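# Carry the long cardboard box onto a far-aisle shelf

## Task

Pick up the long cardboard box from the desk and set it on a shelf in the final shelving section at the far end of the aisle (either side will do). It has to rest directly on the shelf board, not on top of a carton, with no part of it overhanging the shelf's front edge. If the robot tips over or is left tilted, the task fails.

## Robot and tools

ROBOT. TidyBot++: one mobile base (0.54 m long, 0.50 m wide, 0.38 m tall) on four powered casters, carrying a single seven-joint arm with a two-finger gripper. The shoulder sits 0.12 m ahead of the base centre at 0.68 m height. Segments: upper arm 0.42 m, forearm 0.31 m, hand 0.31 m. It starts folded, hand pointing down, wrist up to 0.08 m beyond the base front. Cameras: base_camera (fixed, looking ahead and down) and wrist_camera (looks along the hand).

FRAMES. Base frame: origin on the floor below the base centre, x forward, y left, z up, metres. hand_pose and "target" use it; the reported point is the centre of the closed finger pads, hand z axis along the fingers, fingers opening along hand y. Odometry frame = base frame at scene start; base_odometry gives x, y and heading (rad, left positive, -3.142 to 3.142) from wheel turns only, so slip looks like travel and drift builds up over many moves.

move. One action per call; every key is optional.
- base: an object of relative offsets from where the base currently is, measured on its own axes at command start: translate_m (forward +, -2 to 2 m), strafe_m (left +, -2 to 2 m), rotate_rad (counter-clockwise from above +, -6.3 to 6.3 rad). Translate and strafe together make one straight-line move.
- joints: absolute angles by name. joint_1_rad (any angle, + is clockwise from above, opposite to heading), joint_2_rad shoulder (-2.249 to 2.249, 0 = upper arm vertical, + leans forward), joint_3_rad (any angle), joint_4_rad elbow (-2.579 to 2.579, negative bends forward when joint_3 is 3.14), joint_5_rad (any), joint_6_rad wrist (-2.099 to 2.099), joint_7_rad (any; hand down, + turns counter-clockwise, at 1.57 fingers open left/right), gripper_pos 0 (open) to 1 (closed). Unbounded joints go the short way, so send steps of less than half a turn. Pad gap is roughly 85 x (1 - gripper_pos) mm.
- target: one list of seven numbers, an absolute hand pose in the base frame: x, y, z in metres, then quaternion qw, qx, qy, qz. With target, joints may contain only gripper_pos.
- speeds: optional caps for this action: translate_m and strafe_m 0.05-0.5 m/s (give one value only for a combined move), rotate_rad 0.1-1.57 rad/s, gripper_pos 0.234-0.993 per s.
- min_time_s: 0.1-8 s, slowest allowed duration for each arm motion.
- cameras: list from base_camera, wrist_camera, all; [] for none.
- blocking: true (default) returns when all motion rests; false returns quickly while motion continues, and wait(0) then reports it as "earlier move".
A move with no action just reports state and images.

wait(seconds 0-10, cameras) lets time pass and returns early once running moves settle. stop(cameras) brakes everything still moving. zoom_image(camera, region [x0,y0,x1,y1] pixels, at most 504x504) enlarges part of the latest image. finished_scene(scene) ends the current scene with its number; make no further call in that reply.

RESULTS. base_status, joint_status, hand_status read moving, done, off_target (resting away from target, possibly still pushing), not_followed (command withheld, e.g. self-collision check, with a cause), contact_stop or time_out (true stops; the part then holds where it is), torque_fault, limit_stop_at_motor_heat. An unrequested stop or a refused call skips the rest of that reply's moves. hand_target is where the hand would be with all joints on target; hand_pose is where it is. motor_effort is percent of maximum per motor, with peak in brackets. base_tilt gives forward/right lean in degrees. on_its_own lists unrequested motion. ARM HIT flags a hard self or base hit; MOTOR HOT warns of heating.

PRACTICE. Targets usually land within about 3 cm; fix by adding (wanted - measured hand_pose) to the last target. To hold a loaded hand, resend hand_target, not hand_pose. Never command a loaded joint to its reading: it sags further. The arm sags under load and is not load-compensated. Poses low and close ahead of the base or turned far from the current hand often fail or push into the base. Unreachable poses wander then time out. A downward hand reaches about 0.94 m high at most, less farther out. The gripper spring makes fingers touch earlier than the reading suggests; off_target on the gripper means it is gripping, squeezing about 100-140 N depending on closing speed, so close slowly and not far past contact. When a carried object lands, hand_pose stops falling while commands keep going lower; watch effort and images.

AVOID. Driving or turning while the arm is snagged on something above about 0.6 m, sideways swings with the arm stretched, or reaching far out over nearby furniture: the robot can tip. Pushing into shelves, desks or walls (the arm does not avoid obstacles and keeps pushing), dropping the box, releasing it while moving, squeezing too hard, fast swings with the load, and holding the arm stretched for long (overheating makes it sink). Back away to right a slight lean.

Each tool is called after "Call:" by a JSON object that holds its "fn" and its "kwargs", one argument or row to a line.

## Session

Call:
{"fn": "move", "kwargs": {
  "joints": {"joint_6_rad": 0.56},
  "cameras": ["all"]
}}

Call:
{"fn": "move", "kwargs": {
  "base": {"rotate_rad": 1.25},
  "cameras": ["all"]
}}

Call:
{"fn": "move", "kwargs": {
  "base": {"rotate_rad": 1.25},
  "cameras": ["all"]
}}

Call:
{"fn": "move", "kwargs": {
  "base": {"rotate_rad": 1.25},
  "cameras": ["all"]
}}

Call:
{"fn": "move", "kwargs": {
  "base": {"rotate_rad": 1.25},
  "cameras": ["all"]
}}

Scene clock: 2.00 s.
Motor temperatures (°C): [36 30 32 30 44 43 47]
move: done
base_odometry: x=+0.000 y=+0.000 heading=+0.000
base_tilt: forward=+0.3 right=+0.5
base_status: not commanded
joint_positions: joint_1_rad=+0.028 joint_2_rad=-0.327 joint_3_rad=+3.105 joint_4_rad=-2.531 joint_5_rad=+0.008 joint_6_rad=+0.503 joint_7_rad=+1.583 gripper_pos=+0.002
joint_status: all done
motor_effort: joint_1_rad=-1(1) joint_2_rad=-6(6) joint_3_rad=+0(1) joint_4_rad=+17(18) joint_5_rad=+1(2) joint_6_rad=+10(11) joint_7_rad=+0(1)
hand_pose: x=+0.5455 y=+0.0074 z=+0.8535 quat_wxyz=(+0.007, +0.752, +0.015, +0.659)
hand_target: x=+0.5470 y=+0.0077 z=+0.8708 quat_wxyz=(+0.007, +0.733, +0.015, +0.680)
hand_status: not commanded
pictures: base_camera, wrist_camera
wrist_camera: T_world_to_cam=[[-0.00687, -0.99957, 0.02862, -0.01489], [-0.12711, -0.02752, -0.99151, 0.97282], [0.99186, -0.01045, -0.12686, -0.29837]] pos_world=[0.4195, 0.00877, 0.92713]

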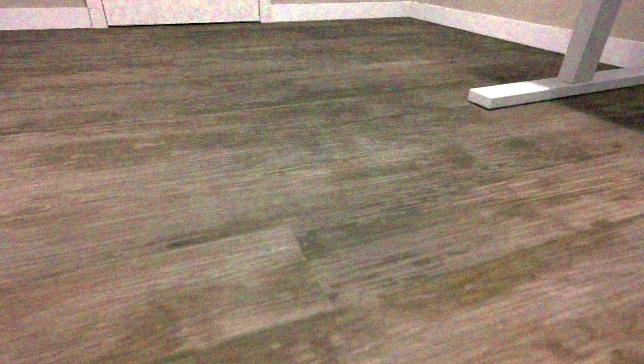

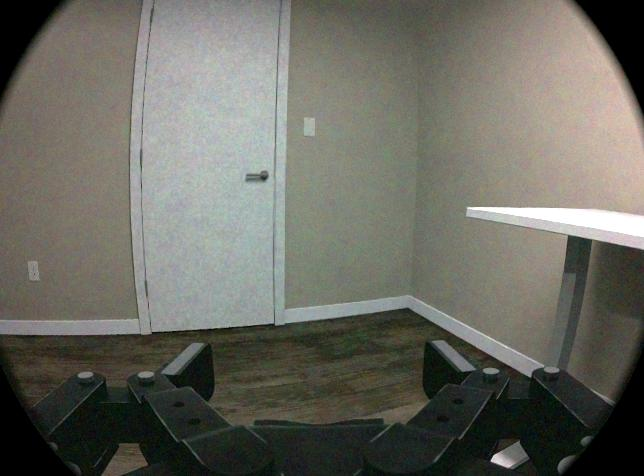

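Scene clock: 4.10 s.
move: done
base_odometry: x=+0.000 y=+0.000 heading=+1.250
base_tilt: forward=+0.3 right=+0.5
base_status: done
joint_positions: joint_1_rad=+0.028 joint_2_rad=-0.327 joint_3_rad=+3.104 joint_4_rad=-2.531 joint_5_rad=+0.008 joint_6_rad=+0.503 joint_7_rad=+1.583 gripper_pos=+0.002
joint_status: not commanded
motor_effort: joint_1_rad=+0(2) joint_2_rad=-6(7) joint_3_rad=+0(2) joint_4_rad=+17(18) joint_5_rad=+0(2) joint_6_rad=+10(11) joint_7_rad=+0(1)
hand_pose: x=+0.5455 y=+0.0076 z=+0.8536 quat_wxyz=(+0.007, +0.751, +0.015, +0.660)
hand_target: x=+0.5470 y=+0.0077 z=+0.8708 quat_wxyz=(+0.007, +0.733, +0.015, +0.680)
hand_status: not commanded
pictures: base_camera, wrist_camera
wrist_camera: T_world_to_cam=[[-0.00646, -0.99957, 0.02876, -0.01499], [-0.1268, -0.02771, -0.99154, 0.97273], [0.99191, -0.01005, -0.12657, -0.29867]] pos_world=[0.4195, 0.00897, 0.92713]

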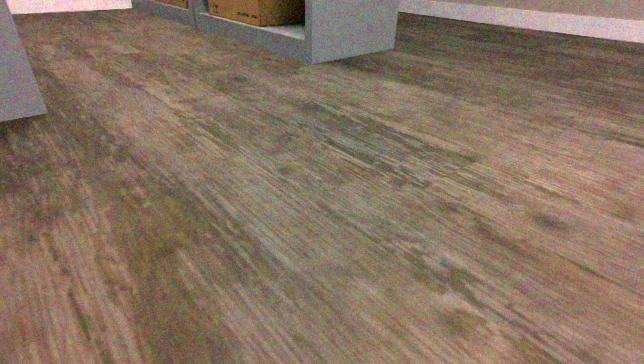

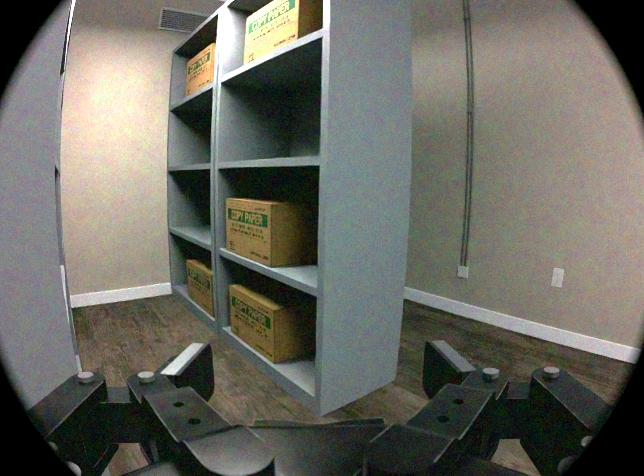

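Scene clock: 6.20 s.
move: done
base_odometry: x=+0.000 y=+0.000 heading=+2.499
base_tilt: forward=+0.3 right=+0.5
base_status: done
joint_positions: joint_1_rad=+0.028 joint_2_rad=-0.327 joint_3_rad=+3.104 joint_4_rad=-2.531 joint_5_rad=+0.008 joint_6_rad=+0.504 joint_7_rad=+1.583 gripper_pos=+0.002
joint_status: not commanded
motor_effort: joint_1_rad=-1(2) joint_2_rad=-6(6) joint_3_rad=+0(2) joint_4_rad=+17(18) joint_5_rad=+1(2) joint_6_rad=+10(11) joint_7_rad=+0(1)
hand_pose: x=+0.5455 y=+0.0077 z=+0.8536 quat_wxyz=(+0.007, +0.751, +0.015, +0.660)
hand_target: x=+0.5470 y=+0.0077 z=+0.8708 quat_wxyz=(+0.007, +0.733, +0.015, +0.680)
hand_status: not commanded
pictures: base_camera, wrist_camera
wrist_camera: T_world_to_cam=[[-0.00614, -0.99957, 0.02882, -0.01508], [-0.12679, -0.02781, -0.99154, 0.97273], [0.99191, -0.00975, -0.12657, -0.29867]] pos_world=[0.4195, 0.00907, 0.92713]

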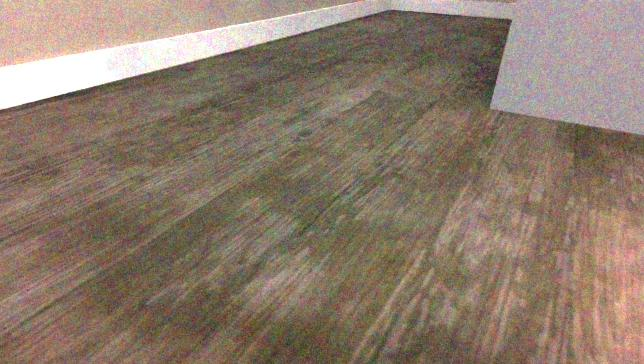

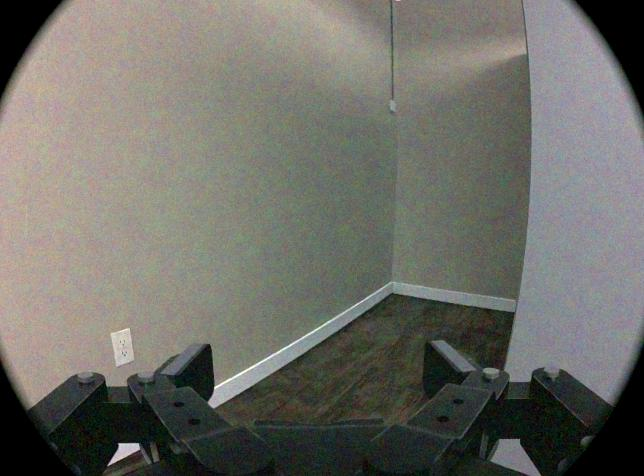

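Scene clock: 8.30 s.
move: done
base_odometry: x=+0.000 y=+0.000 heading=-2.534
base_tilt: forward=+0.3 right=+0.5
base_status: done
joint_positions: joint_1_rad=+0.028 joint_2_rad=-0.327 joint_3_rad=+3.104 joint_4_rad=-2.531 joint_5_rad=+0.008 joint_6_rad=+0.504 joint_7_rad=+1.583 gripper_pos=+0.002
joint_status: not commanded
motor_effort: joint_1_rad=-1(2) joint_2_rad=-6(6) joint_3_rad=+0(2) joint_4_rad=+17(18) joint_5_rad=+1(3) joint_6_rad=+10(11) joint_7_rad=-1(2)
hand_pose: x=+0.5455 y=+0.0078 z=+0.8536 quat_wxyz=(+0.007, +0.751, +0.015, +0.660)
hand_target: x=+0.5470 y=+0.0077 z=+0.8708 quat_wxyz=(+0.007, +0.733, +0.015, +0.680)
hand_status: not commanded
pictures: base_camera, wrist_camera
wrist_camera: T_world_to_cam=[[-0.00605, -0.99957, 0.02881, -0.0151], [-0.12669, -0.02781, -0.99155, 0.9727], [0.99192, -0.00965, -0.12647, -0.29877]] pos_world=[0.4195, 0.00907, 0.92713]

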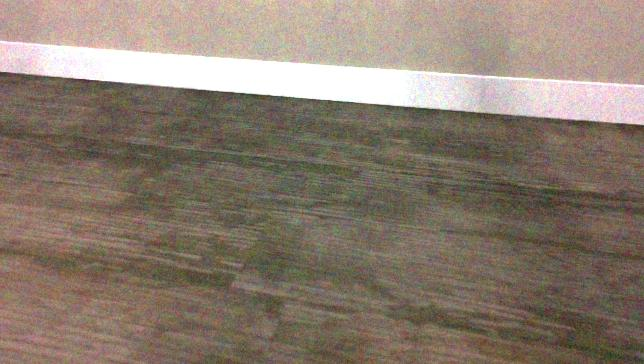

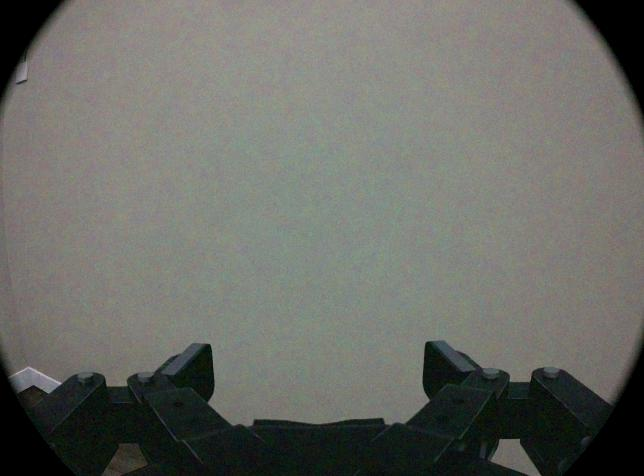

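Scene clock: 10.40 s.
move: done
base_odometry: x=+0.000 y=+0.000 heading=-1.285
base_tilt: forward=+0.3 right=+0.5
base_status: done
joint_positions: joint_1_rad=+0.028 joint_2_rad=-0.327 joint_3_rad=+3.104 joint_4_rad=-2.531 joint_5_rad=+0.008 joint_6_rad=+0.504 joint_7_rad=+1.583 gripper_pos=+0.002
joint_status: not commanded
motor_effort: joint_1_rad=+0(2) joint_2_rad=-6(6) joint_3_rad=+1(1) joint_4_rad=+17(18) joint_5_rad=+0(2) joint_6_rad=+10(11) joint_7_rad=-1(1)
hand_pose: x=+0.5455 y=+0.0079 z=+0.8537 quat_wxyz=(+0.007, +0.751, +0.015, +0.660)
hand_target: x=+0.5470 y=+0.0077 z=+0.8708 quat_wxyz=(+0.007, +0.733, +0.015, +0.680)
hand_status: not commanded
pictures: base_camera, wrist_camera
wrist_camera: T_world_to_cam=[[-0.00584, -0.99957, 0.02887, -0.01516], [-0.12657, -0.0279, -0.99157, 0.97275], [0.99194, -0.00945, -0.12635, -0.29877]] pos_world=[0.4194, 0.00917, 0.92723]

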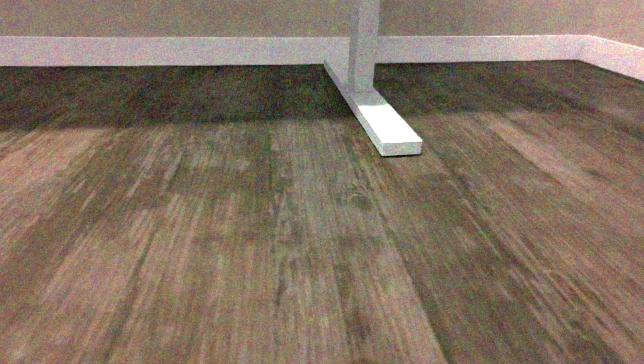

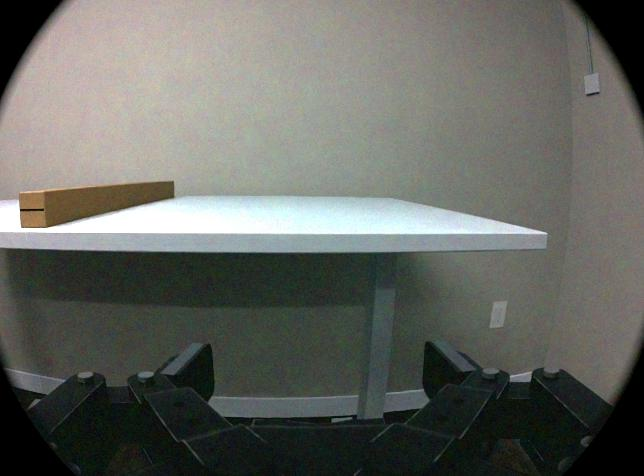

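Call:
{"fn": "move", "kwargs": {
  "base": {"rotate_rad": 0.182, "translate_m": -0.164, "strafe_m": 0.174},
  "joints": {"joint_1_rad": 0.0, "joint_2_rad": 0.408, "joint_3_rad": 3.1416, "joint_4_rad": -0.791, "joint_5_rad": 0.0, "joint_6_rad": -0.983, "joint_7_rad": 1.6},
  "cameras": ["all"]
}}

Scene clock: 40.00 s.
move: done
base_odometry: x=+0.121 y=+0.207 heading=-1.103
base_tilt: forward=+0.3 right=+0.5
base_status: done
joint_positions: joint_1_rad=+0.014 joint_2_rad=+0.387 joint_3_rad=+3.126 joint_4_rad=-0.832 joint_5_rad=+0.008 joint_6_rad=-0.939 joint_7_rad=+1.583 gripper_pos=+0.002
joint_status: all done
motor_effort: joint_1_rad=-1(2) joint_2_rad=-29(29) joint_3_rad=+0(3) joint_4_rad=+19(21) joint_5_rad=+0(3) joint_6_rad=+8(11) joint_7_rad=+0(2)
hand_pose: x=+0.8317 y=-0.0029 z=+1.0078 quat_wxyz=(+0.004, +0.881, +0.004, +0.472)
hand_target: x=+0.8338 y=+0.0013 z=+1.0036 quat_wxyz=(+0.007, +0.887, +0.013, +0.462)
hand_status: not commanded
pictures: base_camera, wrist_camera
wrist_camera: T_world_to_cam=[[-0.0152, -0.9997, 0.01922, -0.01123], [-0.55129, -0.00766, -0.83428, 1.35626], [0.83417, -0.02327, -0.55101, -0.00424]] pos_world=[0.75106, -0.00094, 1.12938]

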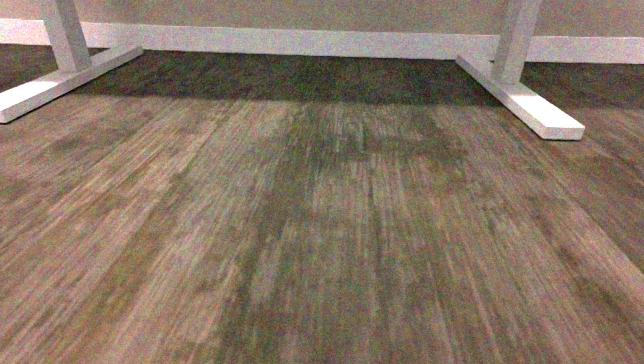

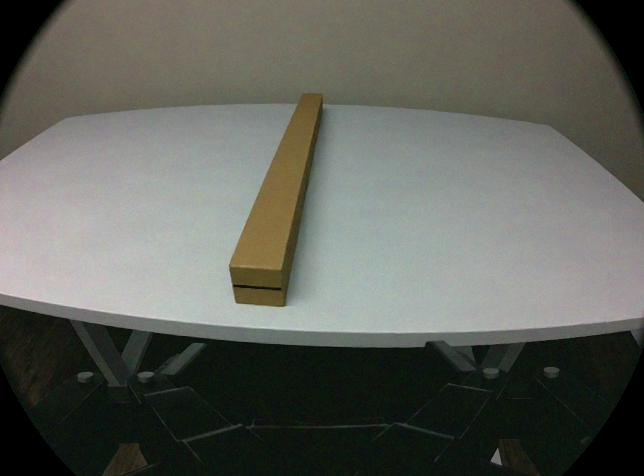

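Call:
{"fn": "move", "kwargs": {
  "base": {"rotate_rad": -0.071, "translate_m": 0.512, "strafe_m": 0.084},
  "cameras": ["wrist_camera"]
}}

Scene clock: 54.87 s.
move: done
base_odometry: x=+0.427 y=-0.212 heading=-1.174
base_tilt: forward=+0.3 right=+0.5
base_status: done
joint_positions: joint_1_rad=+0.007 joint_2_rad=+0.408 joint_3_rad=+3.140 joint_4_rad=-0.828 joint_5_rad=+0.008 joint_6_rad=-0.944 joint_7_rad=+1.583 gripper_pos=+0.002
joint_status: not commanded
motor_effort: joint_1_rad=-1(4) joint_2_rad=-29(32) joint_3_rad=+0(2) joint_4_rad=+19(19) joint_5_rad=+2(2) joint_6_rad=+9(10) joint_7_rad=-1(1)
hand_pose: x=+0.8381 y=-0.0045 z=+0.9932 quat_wxyz=(+0.008, +0.887, +0.004, +0.462)
hand_target: x=+0.8338 y=+0.0013 z=+1.0036 quat_wxyz=(+0.007, +0.887, +0.013, +0.462)
hand_status: not commanded
wrist_camera: T_world_to_cam=[[-0.01916, -0.99952, 0.02441, -0.01432], [-0.57025, -0.00913, -0.82142, 1.35071], [0.82125, -0.02966, -0.5698, 0.01178]] pos_world=[0.76029, -0.00164, 1.11657]

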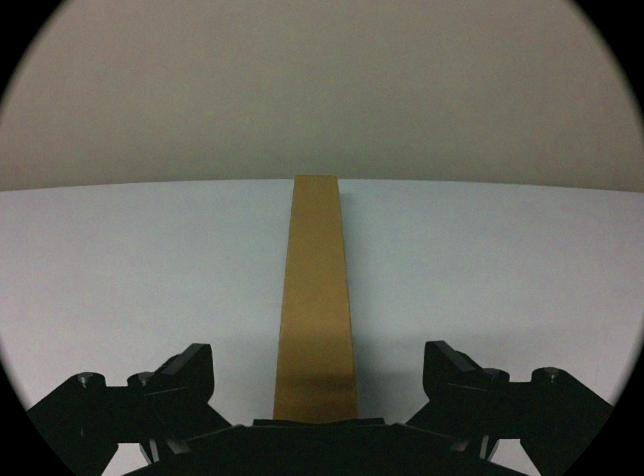

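Call:
{"fn": "move", "kwargs": {
  "joints": {"joint_2_rad": 0.345, "joint_4_rad": -1.14, "joint_6_rad": -0.70, "gripper_pos": 0.2},
  "min_time_s": 2.5,
  "cameras": ["wrist_camera"]
}}

Scene clock: 64.57 s.
move: done
base_odometry: x=+0.427 y=-0.212 heading=-1.174
base_tilt: forward=+0.3 right=+0.5
base_status: not commanded
joint_positions: joint_1_rad=+0.007 joint_2_rad=+0.378 joint_3_rad=+3.140 joint_4_rad=-1.105 joint_5_rad=+0.008 joint_6_rad=-0.756 joint_7_rad=+1.583 gripper_pos=+0.200
joint_status: all done
motor_effort: joint_1_rad=+0(1) joint_2_rad=-29(30) joint_3_rad=+0(0) joint_4_rad=+19(20) joint_5_rad=+1(2) joint_6_rad=+8(10) joint_7_rad=+0(1)
hand_pose: x=+0.8318 y=-0.0041 z=+0.9071 quat_wxyz=(+0.007, +0.900, +0.004, +0.436)
hand_target: x=+0.8289 y=+0.0013 z=+0.9253 quat_wxyz=(+0.007, +0.888, +0.013, +0.460)
hand_status: not commanded
wrist_camera: T_world_to_cam=[[-0.01611, -0.99954, 0.02553, -0.0154], [-0.61823, -0.01011, -0.78593, 1.28414], [0.78583, -0.02845, -0.61779, 0.04098]] pos_world=[0.76144, -0.00124, 1.03496]

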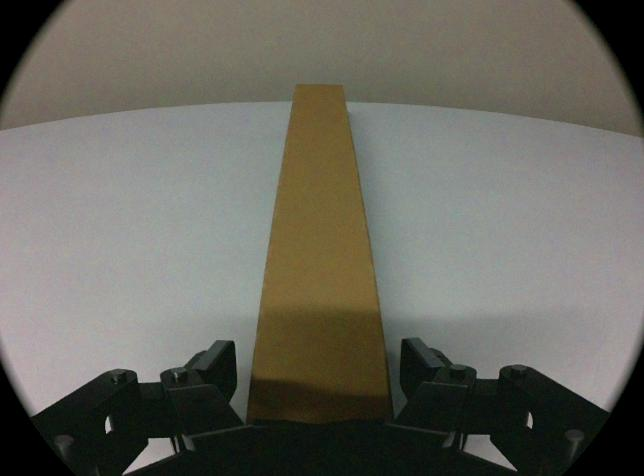

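Call:
{"fn": "move", "kwargs": {
  "joints": {"joint_2_rad": 0.344, "joint_4_rad": -1.155, "joint_6_rad": -0.687},
  "min_time_s": 0.8
}}

Call:
{"fn": "move", "kwargs": {
  "joints": {"gripper_pos": 0.5},
  "speeds": {"gripper_pos": 0.234},
  "cameras": ["wrist_camera"]
}}

Scene clock: 72.03 s.
move: done
base_odometry: x=+0.427 y=-0.212 heading=-1.174
base_tilt: forward=+0.3 right=+0.5
base_status: not commanded
joint_positions: joint_1_rad=+0.007 joint_2_rad=+0.378 joint_3_rad=+3.140 joint_4_rad=-1.118 joint_5_rad=+0.008 joint_6_rad=-0.743 joint_7_rad=+1.583 gripper_pos=+0.200
joint_status: all done
motor_effort: joint_1_rad=-1(1) joint_2_rad=-29(30) joint_3_rad=+0(0) joint_4_rad=+19(20) joint_5_rad=+1(1) joint_6_rad=+9(9) joint_7_rad=-1(1)
hand_pose: x=+0.8321 y=-0.0041 z=+0.9039 quat_wxyz=(+0.007, +0.900, +0.004, +0.436)
hand_target: x=+0.8287 y=+0.0013 z=+0.9208 quat_wxyz=(+0.007, +0.888, +0.013, +0.460)
hand_status: not commanded
pictures: none

Scene clock: 74.27 s.
move: off_target
base_odometry: x=+0.427 y=-0.212 heading=-1.174
base_tilt: forward=+0.3 right=+0.5
base_status: not commanded
joint_positions: joint_1_rad=+0.007 joint_2_rad=+0.377 joint_3_rad=+3.140 joint_4_rad=-1.118 joint_5_rad=+0.008 joint_6_rad=-0.742 joint_7_rad=+1.583 gripper_pos=+0.485
joint_status: gripper_pos off_target (ended at +0.485, target +0.500)
motor_effort: joint_1_rad=-1(1) joint_2_rad=-29(29) joint_3_rad=+0(1) joint_4_rad=+19(20) joint_5_rad=+0(2) joint_6_rad=+8(9) joint_7_rad=+0(1)
hand_pose: x=+0.8320 y=-0.0041 z=+0.9045 quat_wxyz=(+0.007, +0.899, +0.004, +0.437)
hand_target: x=+0.8287 y=+0.0013 z=+0.9208 quat_wxyz=(+0.007, +0.888, +0.013, +0.460)
hand_status: not commanded
wrist_camera: T_world_to_cam=[[-0.01604, -0.99955, 0.0255, -0.01535], [-0.616, -0.01021, -0.78768, 1.28192], [0.78759, -0.02834, -0.61555, 0.03577]] pos_world=[0.76124, -0.00124, 1.03216]

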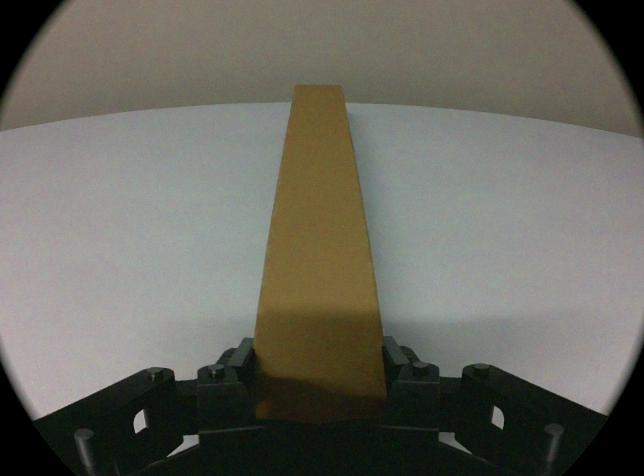

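Call:
{"fn": "move", "kwargs": {
  "joints": {"joint_2_rad": 0.39, "joint_4_rad": -0.9, "joint_6_rad": -0.99},
  "min_time_s": 2
}}

Call:
{"fn": "move", "kwargs": {
  "base": {"translate_m": -0.55},
  "speeds": {"translate_m": 0.4},
  "joints": {"joint_2_rad": -0.22, "joint_4_rad": -1.255, "joint_6_rad": -1.23},
  "min_time_s": 3,
  "cameras": ["wrist_camera"]
}}

Call:
{"fn": "move", "kwargs": {
  "base": {"rotate_rad": 1.573},
  "speeds": {"rotate_rad": 0.7},
  "joints": {"joint_5_rad": -1.05, "joint_6_rad": -1.93, "joint_7_rad": 2.76},
  "min_time_s": 4,
  "cameras": ["all"]
}}

Scene clock: 101.20 s.
move: done
base_odometry: x=+0.427 y=-0.212 heading=-1.174
base_tilt: forward=+0.4 right=+0.5
base_status: not commanded
joint_positions: joint_1_rad=+0.007 joint_2_rad=+0.377 joint_3_rad=+3.140 joint_4_rad=-0.942 joint_5_rad=+0.008 joint_6_rad=-0.949 joint_7_rad=+1.583 gripper_pos=+0.485
joint_status: all done
motor_effort: joint_1_rad=+0(1) joint_2_rad=-29(30) joint_3_rad=+0(0) joint_4_rad=+19(21) joint_5_rad=+1(2) joint_6_rad=+8(10) joint_7_rad=+0(1)
hand_pose: x=+0.8171 y=-0.0044 z=+0.9518 quat_wxyz=(+0.007, +0.906, +0.004, +0.423)
hand_target: x=+0.8173 y=+0.0013 z=+0.9554 quat_wxyz=(+0.006, +0.909, +0.013, +0.418)
hand_status: not commanded
pictures: none

Scene clock: 104.77 s.
move: done
base_odometry: x=+0.214 y=+0.295 heading=-1.173
base_tilt: forward=+0.3 right=+0.5
base_status: done
joint_positions: joint_1_rad=+0.006 joint_2_rad=-0.209 joint_3_rad=+3.140 joint_4_rad=-1.223 joint_5_rad=+0.008 joint_6_rad=-1.191 joint_7_rad=+1.583 gripper_pos=+0.485
joint_status: all done
motor_effort: joint_1_rad=-1(3) joint_2_rad=-10(33) joint_3_rad=+0(1) joint_4_rad=+18(21) joint_5_rad=+2(2) joint_6_rad=+9(11) joint_7_rad=+0(1)
hand_pose: x=+0.5493 y=-0.0024 z=+1.0752 quat_wxyz=(+0.008, +0.892, +0.003, +0.451)
hand_target: x=+0.5367 y=+0.0013 z=+1.0537 quat_wxyz=(+0.006, +0.905, +0.013, +0.424)
hand_status: not commanded
wrist_camera: T_world_to_cam=[[-0.01902, -0.9995, 0.02509, -0.02053], [-0.59008, -0.00903, -0.8073, 1.24905], [0.80712, -0.03016, -0.58961, 0.32478]] pos_world=[0.47451, 0.00056, 1.20036]

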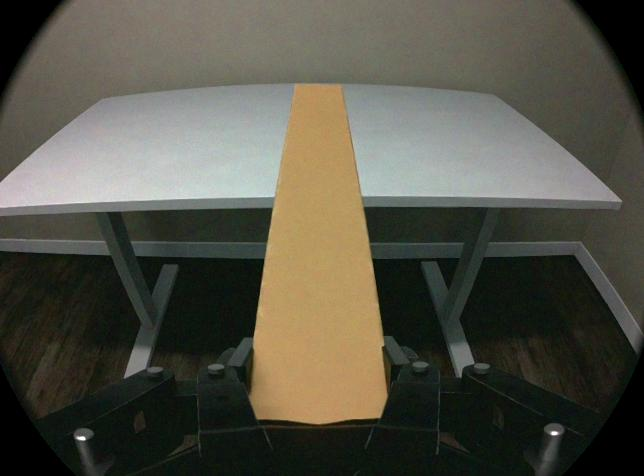

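Scene clock: 109.37 s.
move: done
base_odometry: x=+0.214 y=+0.295 heading=+0.399
base_tilt: forward=+0.3 right=+0.5
base_status: done
joint_positions: joint_1_rad=+0.005 joint_2_rad=-0.209 joint_3_rad=+3.140 joint_4_rad=-1.224 joint_5_rad=-0.951 joint_6_rad=-1.889 joint_7_rad=+2.696 gripper_pos=+0.485
joint_status: all done
motor_effort: joint_1_rad=+0(2) joint_2_rad=-6(10) joint_3_rad=+1(2) joint_4_rad=+14(18) joint_5_rad=-6(6) joint_6_rad=+4(10) joint_7_rad=+0(2)
hand_pose: x=+0.3072 y=+0.2413 z=+1.0622 quat_wxyz=(-0.294, +0.644, +0.634, +0.311)
hand_target: x=+0.2773 y=+0.2540 z=+1.0726 quat_wxyz=(-0.332, +0.593, +0.662, +0.316)
hand_status: not commanded
pictures: base_camera, wrist_camera
wrist_camera: T_world_to_cam=[[0.99885, -0.04135, 0.02419, -0.32415], [-0.00738, -0.6318, -0.7751, 1.03505], [0.04733, 0.77403, -0.63138, 0.60367]] pos_world=[0.30285, 0.17328, 1.19125]

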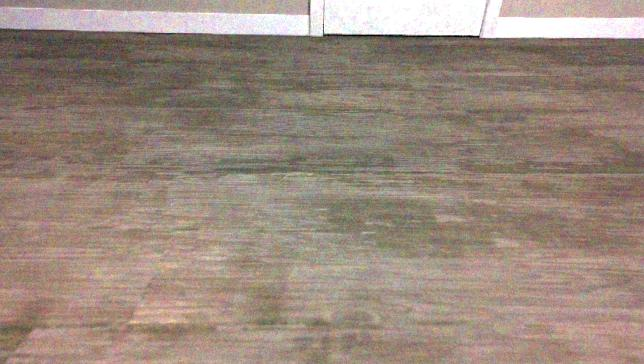

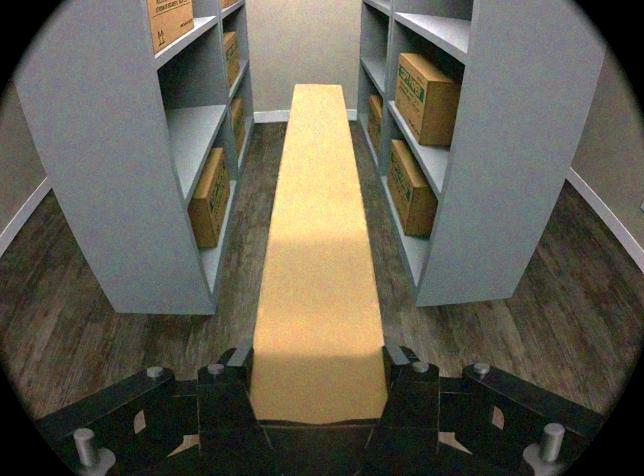

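Call:
{"fn": "move", "kwargs": {
  "base": {"translate_m": 0.30},
  "joints": {"joint_2_rad": -0.105, "joint_4_rad": -0.945, "joint_5_rad": -1.135, "joint_6_rad": -2.02, "joint_7_rad": 2.5},
  "min_time_s": 2.5
}}

Call:
{"fn": "move", "kwargs": {
  "base": {"strafe_m": 0.72},
  "speeds": {"strafe_m": 0.35},
  "cameras": ["all"]
}}

Scene clock: 128.73 s.
move: done
base_odometry: x=+0.491 y=+0.412 heading=+0.399
base_tilt: forward=+0.3 right=+0.5
base_status: done
joint_positions: joint_1_rad=+0.005 joint_2_rad=-0.119 joint_3_rad=+3.140 joint_4_rad=-0.981 joint_5_rad=-1.038 joint_6_rad=-1.980 joint_7_rad=+2.564 gripper_pos=+0.485
joint_status: all done
motor_effort: joint_1_rad=-1(1) joint_2_rad=-7(10) joint_3_rad=+1(2) joint_4_rad=+12(15) joint_5_rad=-5(7) joint_6_rad=+5(6) joint_7_rad=+0(2)
hand_pose: x=+0.3092 y=+0.2466 z=+1.1137 quat_wxyz=(-0.307, +0.631, +0.639, +0.315)
hand_target: x=+0.2871 y=+0.2554 z=+1.1319 quat_wxyz=(-0.346, +0.612, +0.641, +0.306)
hand_status: not commanded
pictures: none

Scene clock: 131.83 s.
move: done
base_odometry: x=+0.211 y=+1.075 heading=+0.399
base_tilt: forward=+0.3 right=+0.5
base_status: done
joint_positions: joint_1_rad=+0.005 joint_2_rad=-0.117 joint_3_rad=+3.140 joint_4_rad=-0.980 joint_5_rad=-1.042 joint_6_rad=-1.982 joint_7_rad=+2.563 gripper_pos=+0.485
joint_status: not commanded
motor_effort: joint_1_rad=+0(1) joint_2_rad=-7(8) joint_3_rad=+1(3) joint_4_rad=+12(12) joint_5_rad=-4(6) joint_6_rad=+5(6) joint_7_rad=+0(2)
hand_pose: x=+0.3087 y=+0.2470 z=+1.1139 quat_wxyz=(-0.309, +0.630, +0.640, +0.314)
hand_target: x=+0.2871 y=+0.2554 z=+1.1319 quat_wxyz=(-0.346, +0.612, +0.641, +0.306)
hand_status: not commanded
pictures: base_camera, wrist_camera
wrist_camera: T_world_to_cam=[[0.99976, -0.00837, 0.02019, -0.33065], [0.01091, -0.60923, -0.79292, 1.08724], [0.01894, 0.79295, -0.60899, 0.61099]] pos_world=[0.30714, 0.17512, 1.24086]

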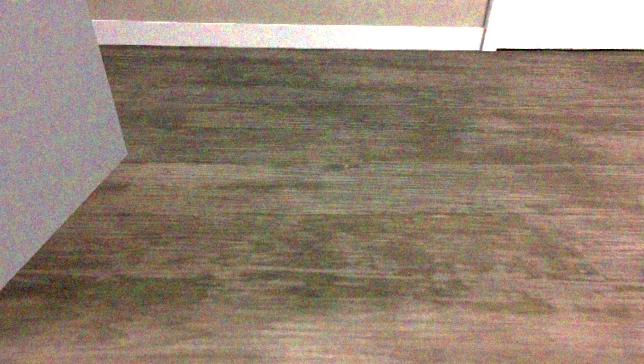

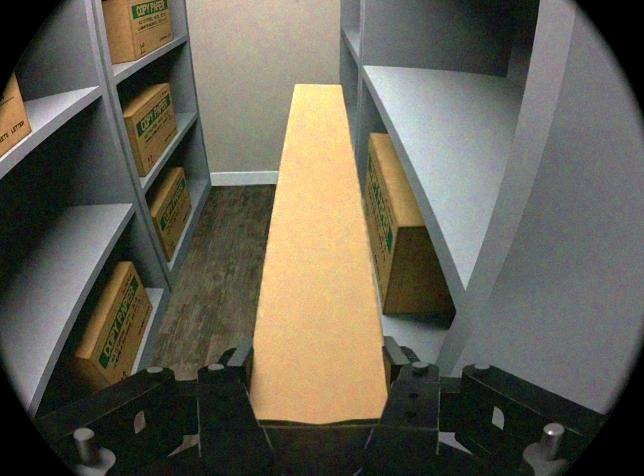

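Call:
{"fn": "move", "kwargs": {
  "base": {"strafe_m": 1.505},
  "speeds": {"strafe_m": 0.35},
  "cameras": ["all"]
}}

Scene clock: 144.70 s.
move: done
base_odometry: x=-0.374 y=+2.462 heading=+0.399
base_tilt: forward=+0.3 right=+0.5
base_status: done
joint_positions: joint_1_rad=+0.005 joint_2_rad=-0.116 joint_3_rad=+3.140 joint_4_rad=-0.980 joint_5_rad=-1.043 joint_6_rad=-1.983 joint_7_rad=+2.563 gripper_pos=+0.485
joint_status: not commanded
motor_effort: joint_1_rad=+0(2) joint_2_rad=-7(8) joint_3_rad=+1(3) joint_4_rad=+12(12) joint_5_rad=-5(6) joint_6_rad=+5(6) joint_7_rad=+0(1)
hand_pose: x=+0.3084 y=+0.2471 z=+1.1140 quat_wxyz=(-0.310, +0.629, +0.640, +0.314)
hand_target: x=+0.2871 y=+0.2554 z=+1.1319 quat_wxyz=(-0.346, +0.612, +0.641, +0.306)
hand_status: not commanded
pictures: base_camera, wrist_camera
wrist_camera: T_world_to_cam=[[0.99978, -0.0071, 0.01955, -0.3299], [0.01119, -0.60866, -0.79335, 1.08768], [0.01753, 0.7934, -0.60845, 0.61074]] pos_world=[0.30694, 0.17512, 1.24096]

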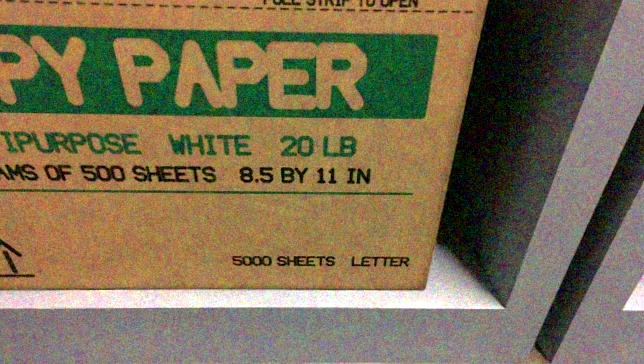

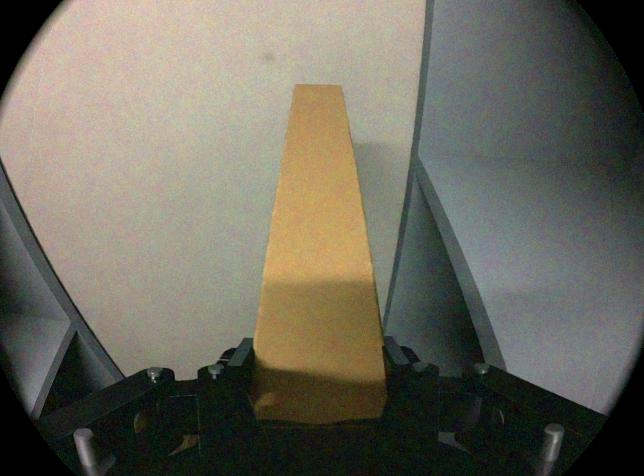

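Call:
{"fn": "move", "kwargs": {
  "base": {"translate_m": 0.135, "strafe_m": -0.033},
  "speeds": {"translate_m": 0.12},
  "joints": {"joint_2_rad": 0.18, "joint_4_rad": -0.645, "joint_5_rad": -1.14, "joint_6_rad": -2.025, "joint_7_rad": 2.5},
  "min_time_s": 3,
  "cameras": ["all"]
}}

Scene clock: 170.33 s.
move: done
base_odometry: x=-0.237 y=+2.484 heading=+0.399
base_tilt: forward=+0.3 right=+0.5
base_status: done
joint_positions: joint_1_rad=+0.005 joint_2_rad=+0.167 joint_3_rad=+3.140 joint_4_rad=-0.680 joint_5_rad=-1.044 joint_6_rad=-1.985 joint_7_rad=+2.563 gripper_pos=+0.485
joint_status: all done
motor_effort: joint_1_rad=+0(1) joint_2_rad=-16(17) joint_3_rad=-1(2) joint_4_rad=+12(13) joint_5_rad=-5(6) joint_6_rad=+5(7) joint_7_rad=+0(1)
hand_pose: x=+0.4262 y=+0.2464 z=+1.1147 quat_wxyz=(-0.306, +0.626, +0.643, +0.318)
hand_target: x=+0.4040 y=+0.2553 z=+1.1308 quat_wxyz=(-0.343, +0.608, +0.646, +0.309)
hand_status: not commanded
pictures: base_camera, wrist_camera
wrist_camera: T_world_to_cam=[[0.9994, -0.00473, 0.03422, -0.46454], [0.02427, -0.6089, -0.79288, 1.08047], [0.02459, 0.79323, -0.60842, 0.60661]] pos_world=[0.42313, 0.17452, 1.24165]

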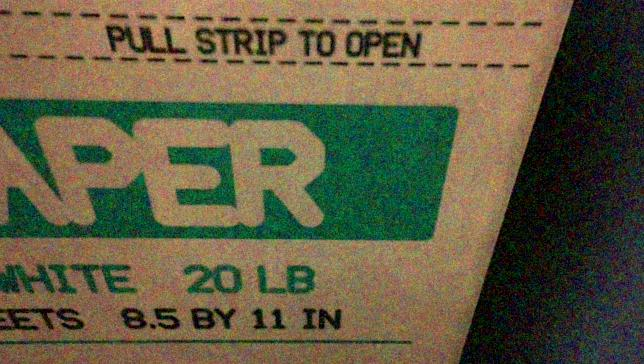

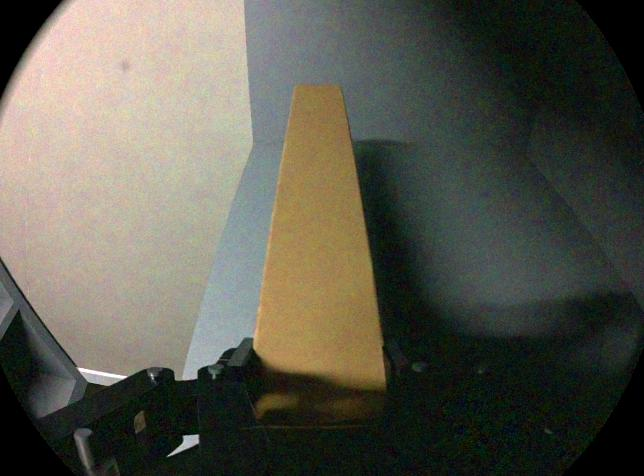

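Call:
{"fn": "move", "kwargs": {
  "joints": {"joint_2_rad": 0.11, "joint_4_rad": -1.035, "joint_5_rad": -0.87, "joint_6_rad": -1.776, "joint_7_rad": 2.86},
  "min_time_s": 4,
  "cameras": ["wrist_camera"]
}}

Scene clock: 176.97 s.
move: done
base_odometry: x=-0.237 y=+2.484 heading=+0.399
base_tilt: forward=+0.3 right=+0.5
base_status: not commanded
joint_positions: joint_1_rad=+0.005 joint_2_rad=+0.137 joint_3_rad=+3.140 joint_4_rad=-1.004 joint_5_rad=-0.954 joint_6_rad=-1.825 joint_7_rad=+2.796 gripper_pos=+0.485
joint_status: all done
motor_effort: joint_1_rad=-1(1) joint_2_rad=-17(18) joint_3_rad=-1(1) joint_4_rad=+15(15) joint_5_rad=-6(7) joint_6_rad=+3(6) joint_7_rad=+0(2)
hand_pose: x=+0.4647 y=+0.2456 z=+1.0387 quat_wxyz=(-0.308, +0.637, +0.634, +0.313)
hand_target: x=+0.4748 y=+0.2342 z=+1.0249 quat_wxyz=(-0.260, +0.642, +0.646, +0.321)
hand_status: not commanded
wrist_camera: T_world_to_cam=[[0.99962, -0.02447, 0.01235, -0.47292], [-0.0052, -0.61171, -0.79106, 1.03135], [0.02691, 0.7907, -0.61161, 0.56288]] pos_world=[0.46296, 0.17424, 1.16597]

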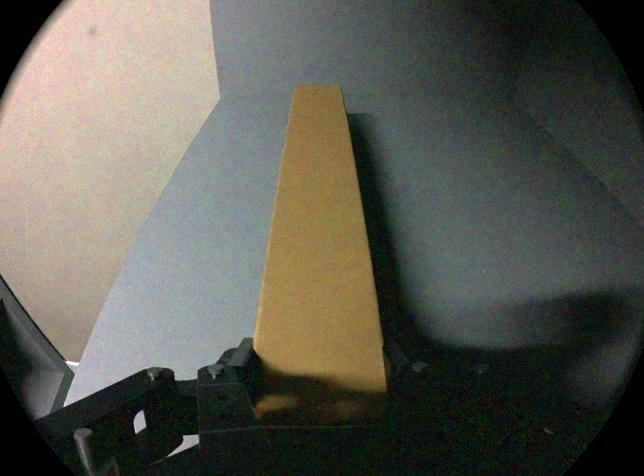

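Call:
{"fn": "move", "kwargs": {
  "joints": {"joint_2_rad": 0.10, "joint_4_rad": -1.07, "joint_5_rad": -0.865, "joint_6_rad": -1.76, "joint_7_rad": 2.885},
  "min_time_s": 1.5,
  "cameras": ["wrist_camera"]
}}

Scene clock: 184.40 s.
move: done
base_odometry: x=-0.237 y=+2.484 heading=+0.399
base_tilt: forward=+0.4 right=+0.5
base_status: not commanded
joint_positions: joint_1_rad=+0.005 joint_2_rad=+0.122 joint_3_rad=+3.140 joint_4_rad=-1.032 joint_5_rad=-0.950 joint_6_rad=-1.805 joint_7_rad=+2.823 gripper_pos=+0.485
joint_status: all done
motor_effort: joint_1_rad=-1(1) joint_2_rad=-16(18) joint_3_rad=-1(1) joint_4_rad=+14(15) joint_5_rad=-6(8) joint_6_rad=+3(5) joint_7_rad=+0(1)
hand_pose: x=+0.4637 y=+0.2463 z=+1.0366 quat_wxyz=(-0.303, +0.633, +0.636, +0.320)
hand_target: x=+0.4738 y=+0.2339 z=+1.0179 quat_wxyz=(-0.259, +0.640, +0.648, +0.321)
hand_status: not commanded
wrist_camera: T_world_to_cam=[[0.99919, -0.02459, 0.03191, -0.4919], [0.01033, -0.60914, -0.79299, 1.02428], [0.03894, 0.79268, -0.60839, 0.55179]] pos_world=[0.45944, 0.17444, 1.16365]

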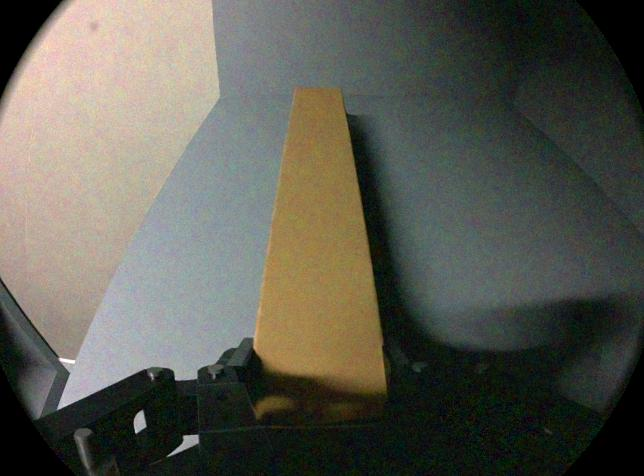

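Call:
{"fn": "move", "kwargs": {
  "joints": {"gripper_pos": 0.0},
  "speeds": {"gripper_pos": 0.234},
  "cameras": ["wrist_camera"]
}}

Scene clock: 189.43 s.
move: done
base_odometry: x=-0.237 y=+2.484 heading=+0.399
base_tilt: forward=+0.3 right=+0.5
base_status: not commanded
joint_positions: joint_1_rad=+0.005 joint_2_rad=+0.122 joint_3_rad=+3.140 joint_4_rad=-1.036 joint_5_rad=-0.948 joint_6_rad=-1.805 joint_7_rad=+2.823 gripper_pos=+0.002
joint_status: all done
motor_effort: joint_1_rad=-1(1) joint_2_rad=-17(17) joint_3_rad=+0(1) joint_4_rad=+14(15) joint_5_rad=-5(7) joint_6_rad=+3(4) joint_7_rad=+0(1)
hand_pose: x=+0.4636 y=+0.2459 z=+1.0350 quat_wxyz=(-0.304, +0.634, +0.636, +0.318)
hand_target: x=+0.4738 y=+0.2339 z=+1.0179 quat_wxyz=(-0.259, +0.640, +0.648, +0.321)
hand_status: not commanded
wrist_camera: T_world_to_cam=[[0.99929, -0.02527, 0.02795, -0.48759], [0.00671, -0.61067, -0.79186, 1.02356], [0.03708, 0.79148, -0.61006, 0.55389]] pos_world=[0.45984, 0.17434, 1.16206]

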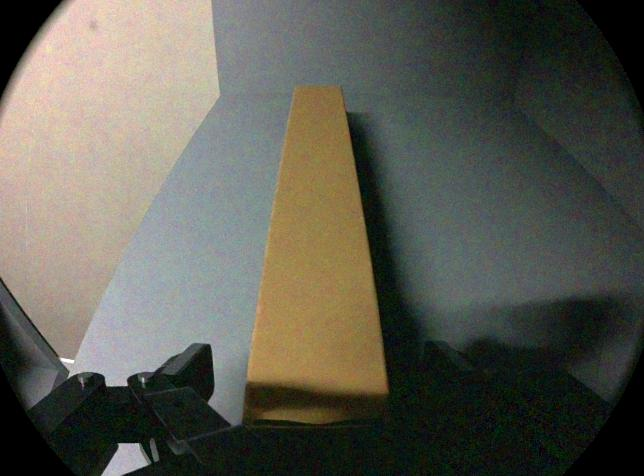

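Call:
{"fn": "move", "kwargs": {
  "joints": {"joint_2_rad": 0.17, "joint_4_rad": -0.88, "joint_5_rad": -1.07, "joint_6_rad": -1.91, "joint_7_rad": 2.66},
  "min_time_s": 2.5
}}

Call:
{"fn": "move", "kwargs": {
  "joints": {"joint_2_rad": 0.25, "joint_4_rad": -0.56, "joint_5_rad": -1.16, "joint_6_rad": -2.03, "joint_7_rad": 2.46},
  "min_time_s": 2,
  "cameras": ["wrist_camera"]
}}

Call:
{"fn": "move", "kwargs": {
  "base": {"translate_m": -0.12},
  "joints": {"joint_2_rad": -0.13, "joint_4_rad": -1.0, "joint_5_rad": -1.14, "joint_6_rad": -2.02, "joint_7_rad": 2.46},
  "min_time_s": 2,
  "cameras": ["wrist_camera"]
}}

Scene clock: 198.90 s.
move: done
base_odometry: x=-0.237 y=+2.484 heading=+0.399
base_tilt: forward=+0.3 right=+0.5
base_status: not commanded
joint_positions: joint_1_rad=+0.005 joint_2_rad=+0.151 joint_3_rad=+3.140 joint_4_rad=-0.916 joint_5_rad=-0.975 joint_6_rad=-1.868 joint_7_rad=+2.724 gripper_pos=+0.002
joint_status: all done
motor_effort: joint_1_rad=+0(1) joint_2_rad=-17(18) joint_3_rad=-1(1) joint_4_rad=+14(15) joint_5_rad=-6(7) joint_6_rad=+4(5) joint_7_rad=-1(1)
hand_pose: x=+0.4592 y=+0.2463 z=+1.0594 quat_wxyz=(-0.312, +0.638, +0.631, +0.312)
hand_target: x=+0.4430 y=+0.2587 z=+1.0794 quat_wxyz=(-0.356, +0.623, +0.626, +0.307)
hand_status: not commanded
pictures: none

Scene clock: 201.20 s.
move: done
base_odometry: x=-0.237 y=+2.484 heading=+0.399
base_tilt: forward=+0.4 right=+0.5
base_status: not commanded
joint_positions: joint_1_rad=+0.005 joint_2_rad=+0.231 joint_3_rad=+3.140 joint_4_rad=-0.593 joint_5_rad=-1.066 joint_6_rad=-1.988 joint_7_rad=+2.524 gripper_pos=+0.002
joint_status: all done
motor_effort: joint_1_rad=+0(1) joint_2_rad=-18(18) joint_3_rad=-1(1) joint_4_rad=+11(15) joint_5_rad=-5(7) joint_6_rad=+5(6) joint_7_rad=+0(2)
hand_pose: x=+0.4478 y=+0.2490 z=+1.1183 quat_wxyz=(-0.312, +0.628, +0.637, +0.321)
hand_target: x=+0.4275 y=+0.2570 z=+1.1306 quat_wxyz=(-0.351, +0.612, +0.639, +0.307)
hand_status: not commanded
wrist_camera: T_world_to_cam=[[0.99962, -0.0125, 0.02461, -0.4736], [0.01227, -0.5974, -0.80185, 1.09698], [0.02472, 0.80185, -0.59701, 0.59126]] pos_world=[0.44534, 0.17531, 1.24426]

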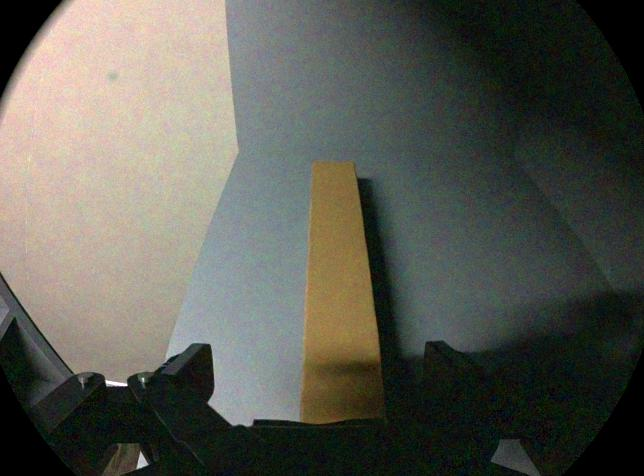

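Scene clock: 203.77 s.
move: done
base_odometry: x=-0.348 y=+2.437 heading=+0.399
base_tilt: forward=+0.3 right=+0.5
base_status: done
joint_positions: joint_1_rad=+0.004 joint_2_rad=-0.122 joint_3_rad=+3.140 joint_4_rad=-0.970 joint_5_rad=-1.066 joint_6_rad=-1.990 joint_7_rad=+2.523 gripper_pos=+0.002
joint_status: all done
motor_effort: joint_1_rad=-1(1) joint_2_rad=-7(22) joint_3_rad=+1(2) joint_4_rad=+12(13) joint_5_rad=-5(6) joint_6_rad=+5(6) joint_7_rad=+0(1)
hand_pose: x=+0.3001 y=+0.2495 z=+1.1207 quat_wxyz=(-0.320, +0.632, +0.633, +0.312)
hand_target: x=+0.2767 y=+0.2559 z=+1.1253 quat_wxyz=(-0.363, +0.628, +0.624, +0.290)
hand_status: not commanded
wrist_camera: T_world_to_cam=[[0.99994, -0.01093, -0.0002, -0.29867], [-0.00671, -0.59857, -0.80104, 1.10602], [0.00863, 0.80099, -0.59861, 0.6027]] pos_world=[0.30086, 0.17601, 1.24668]

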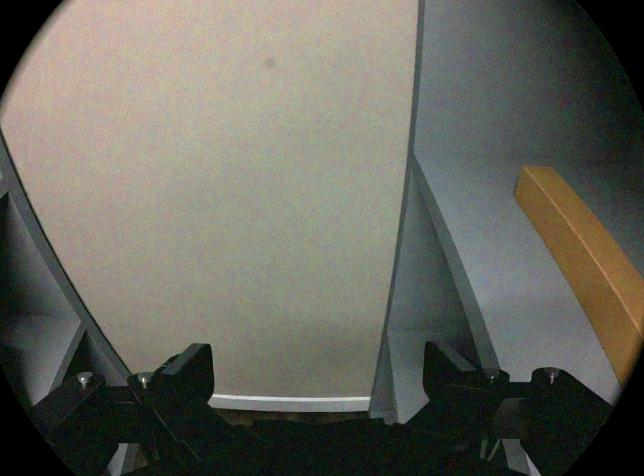

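The box is resting flat on the shelf, well back from its front edge.

Call:
{"fn": "finished_scene", "kwargs": {
  "scene": 2
}}

The scene is finished: the task was done.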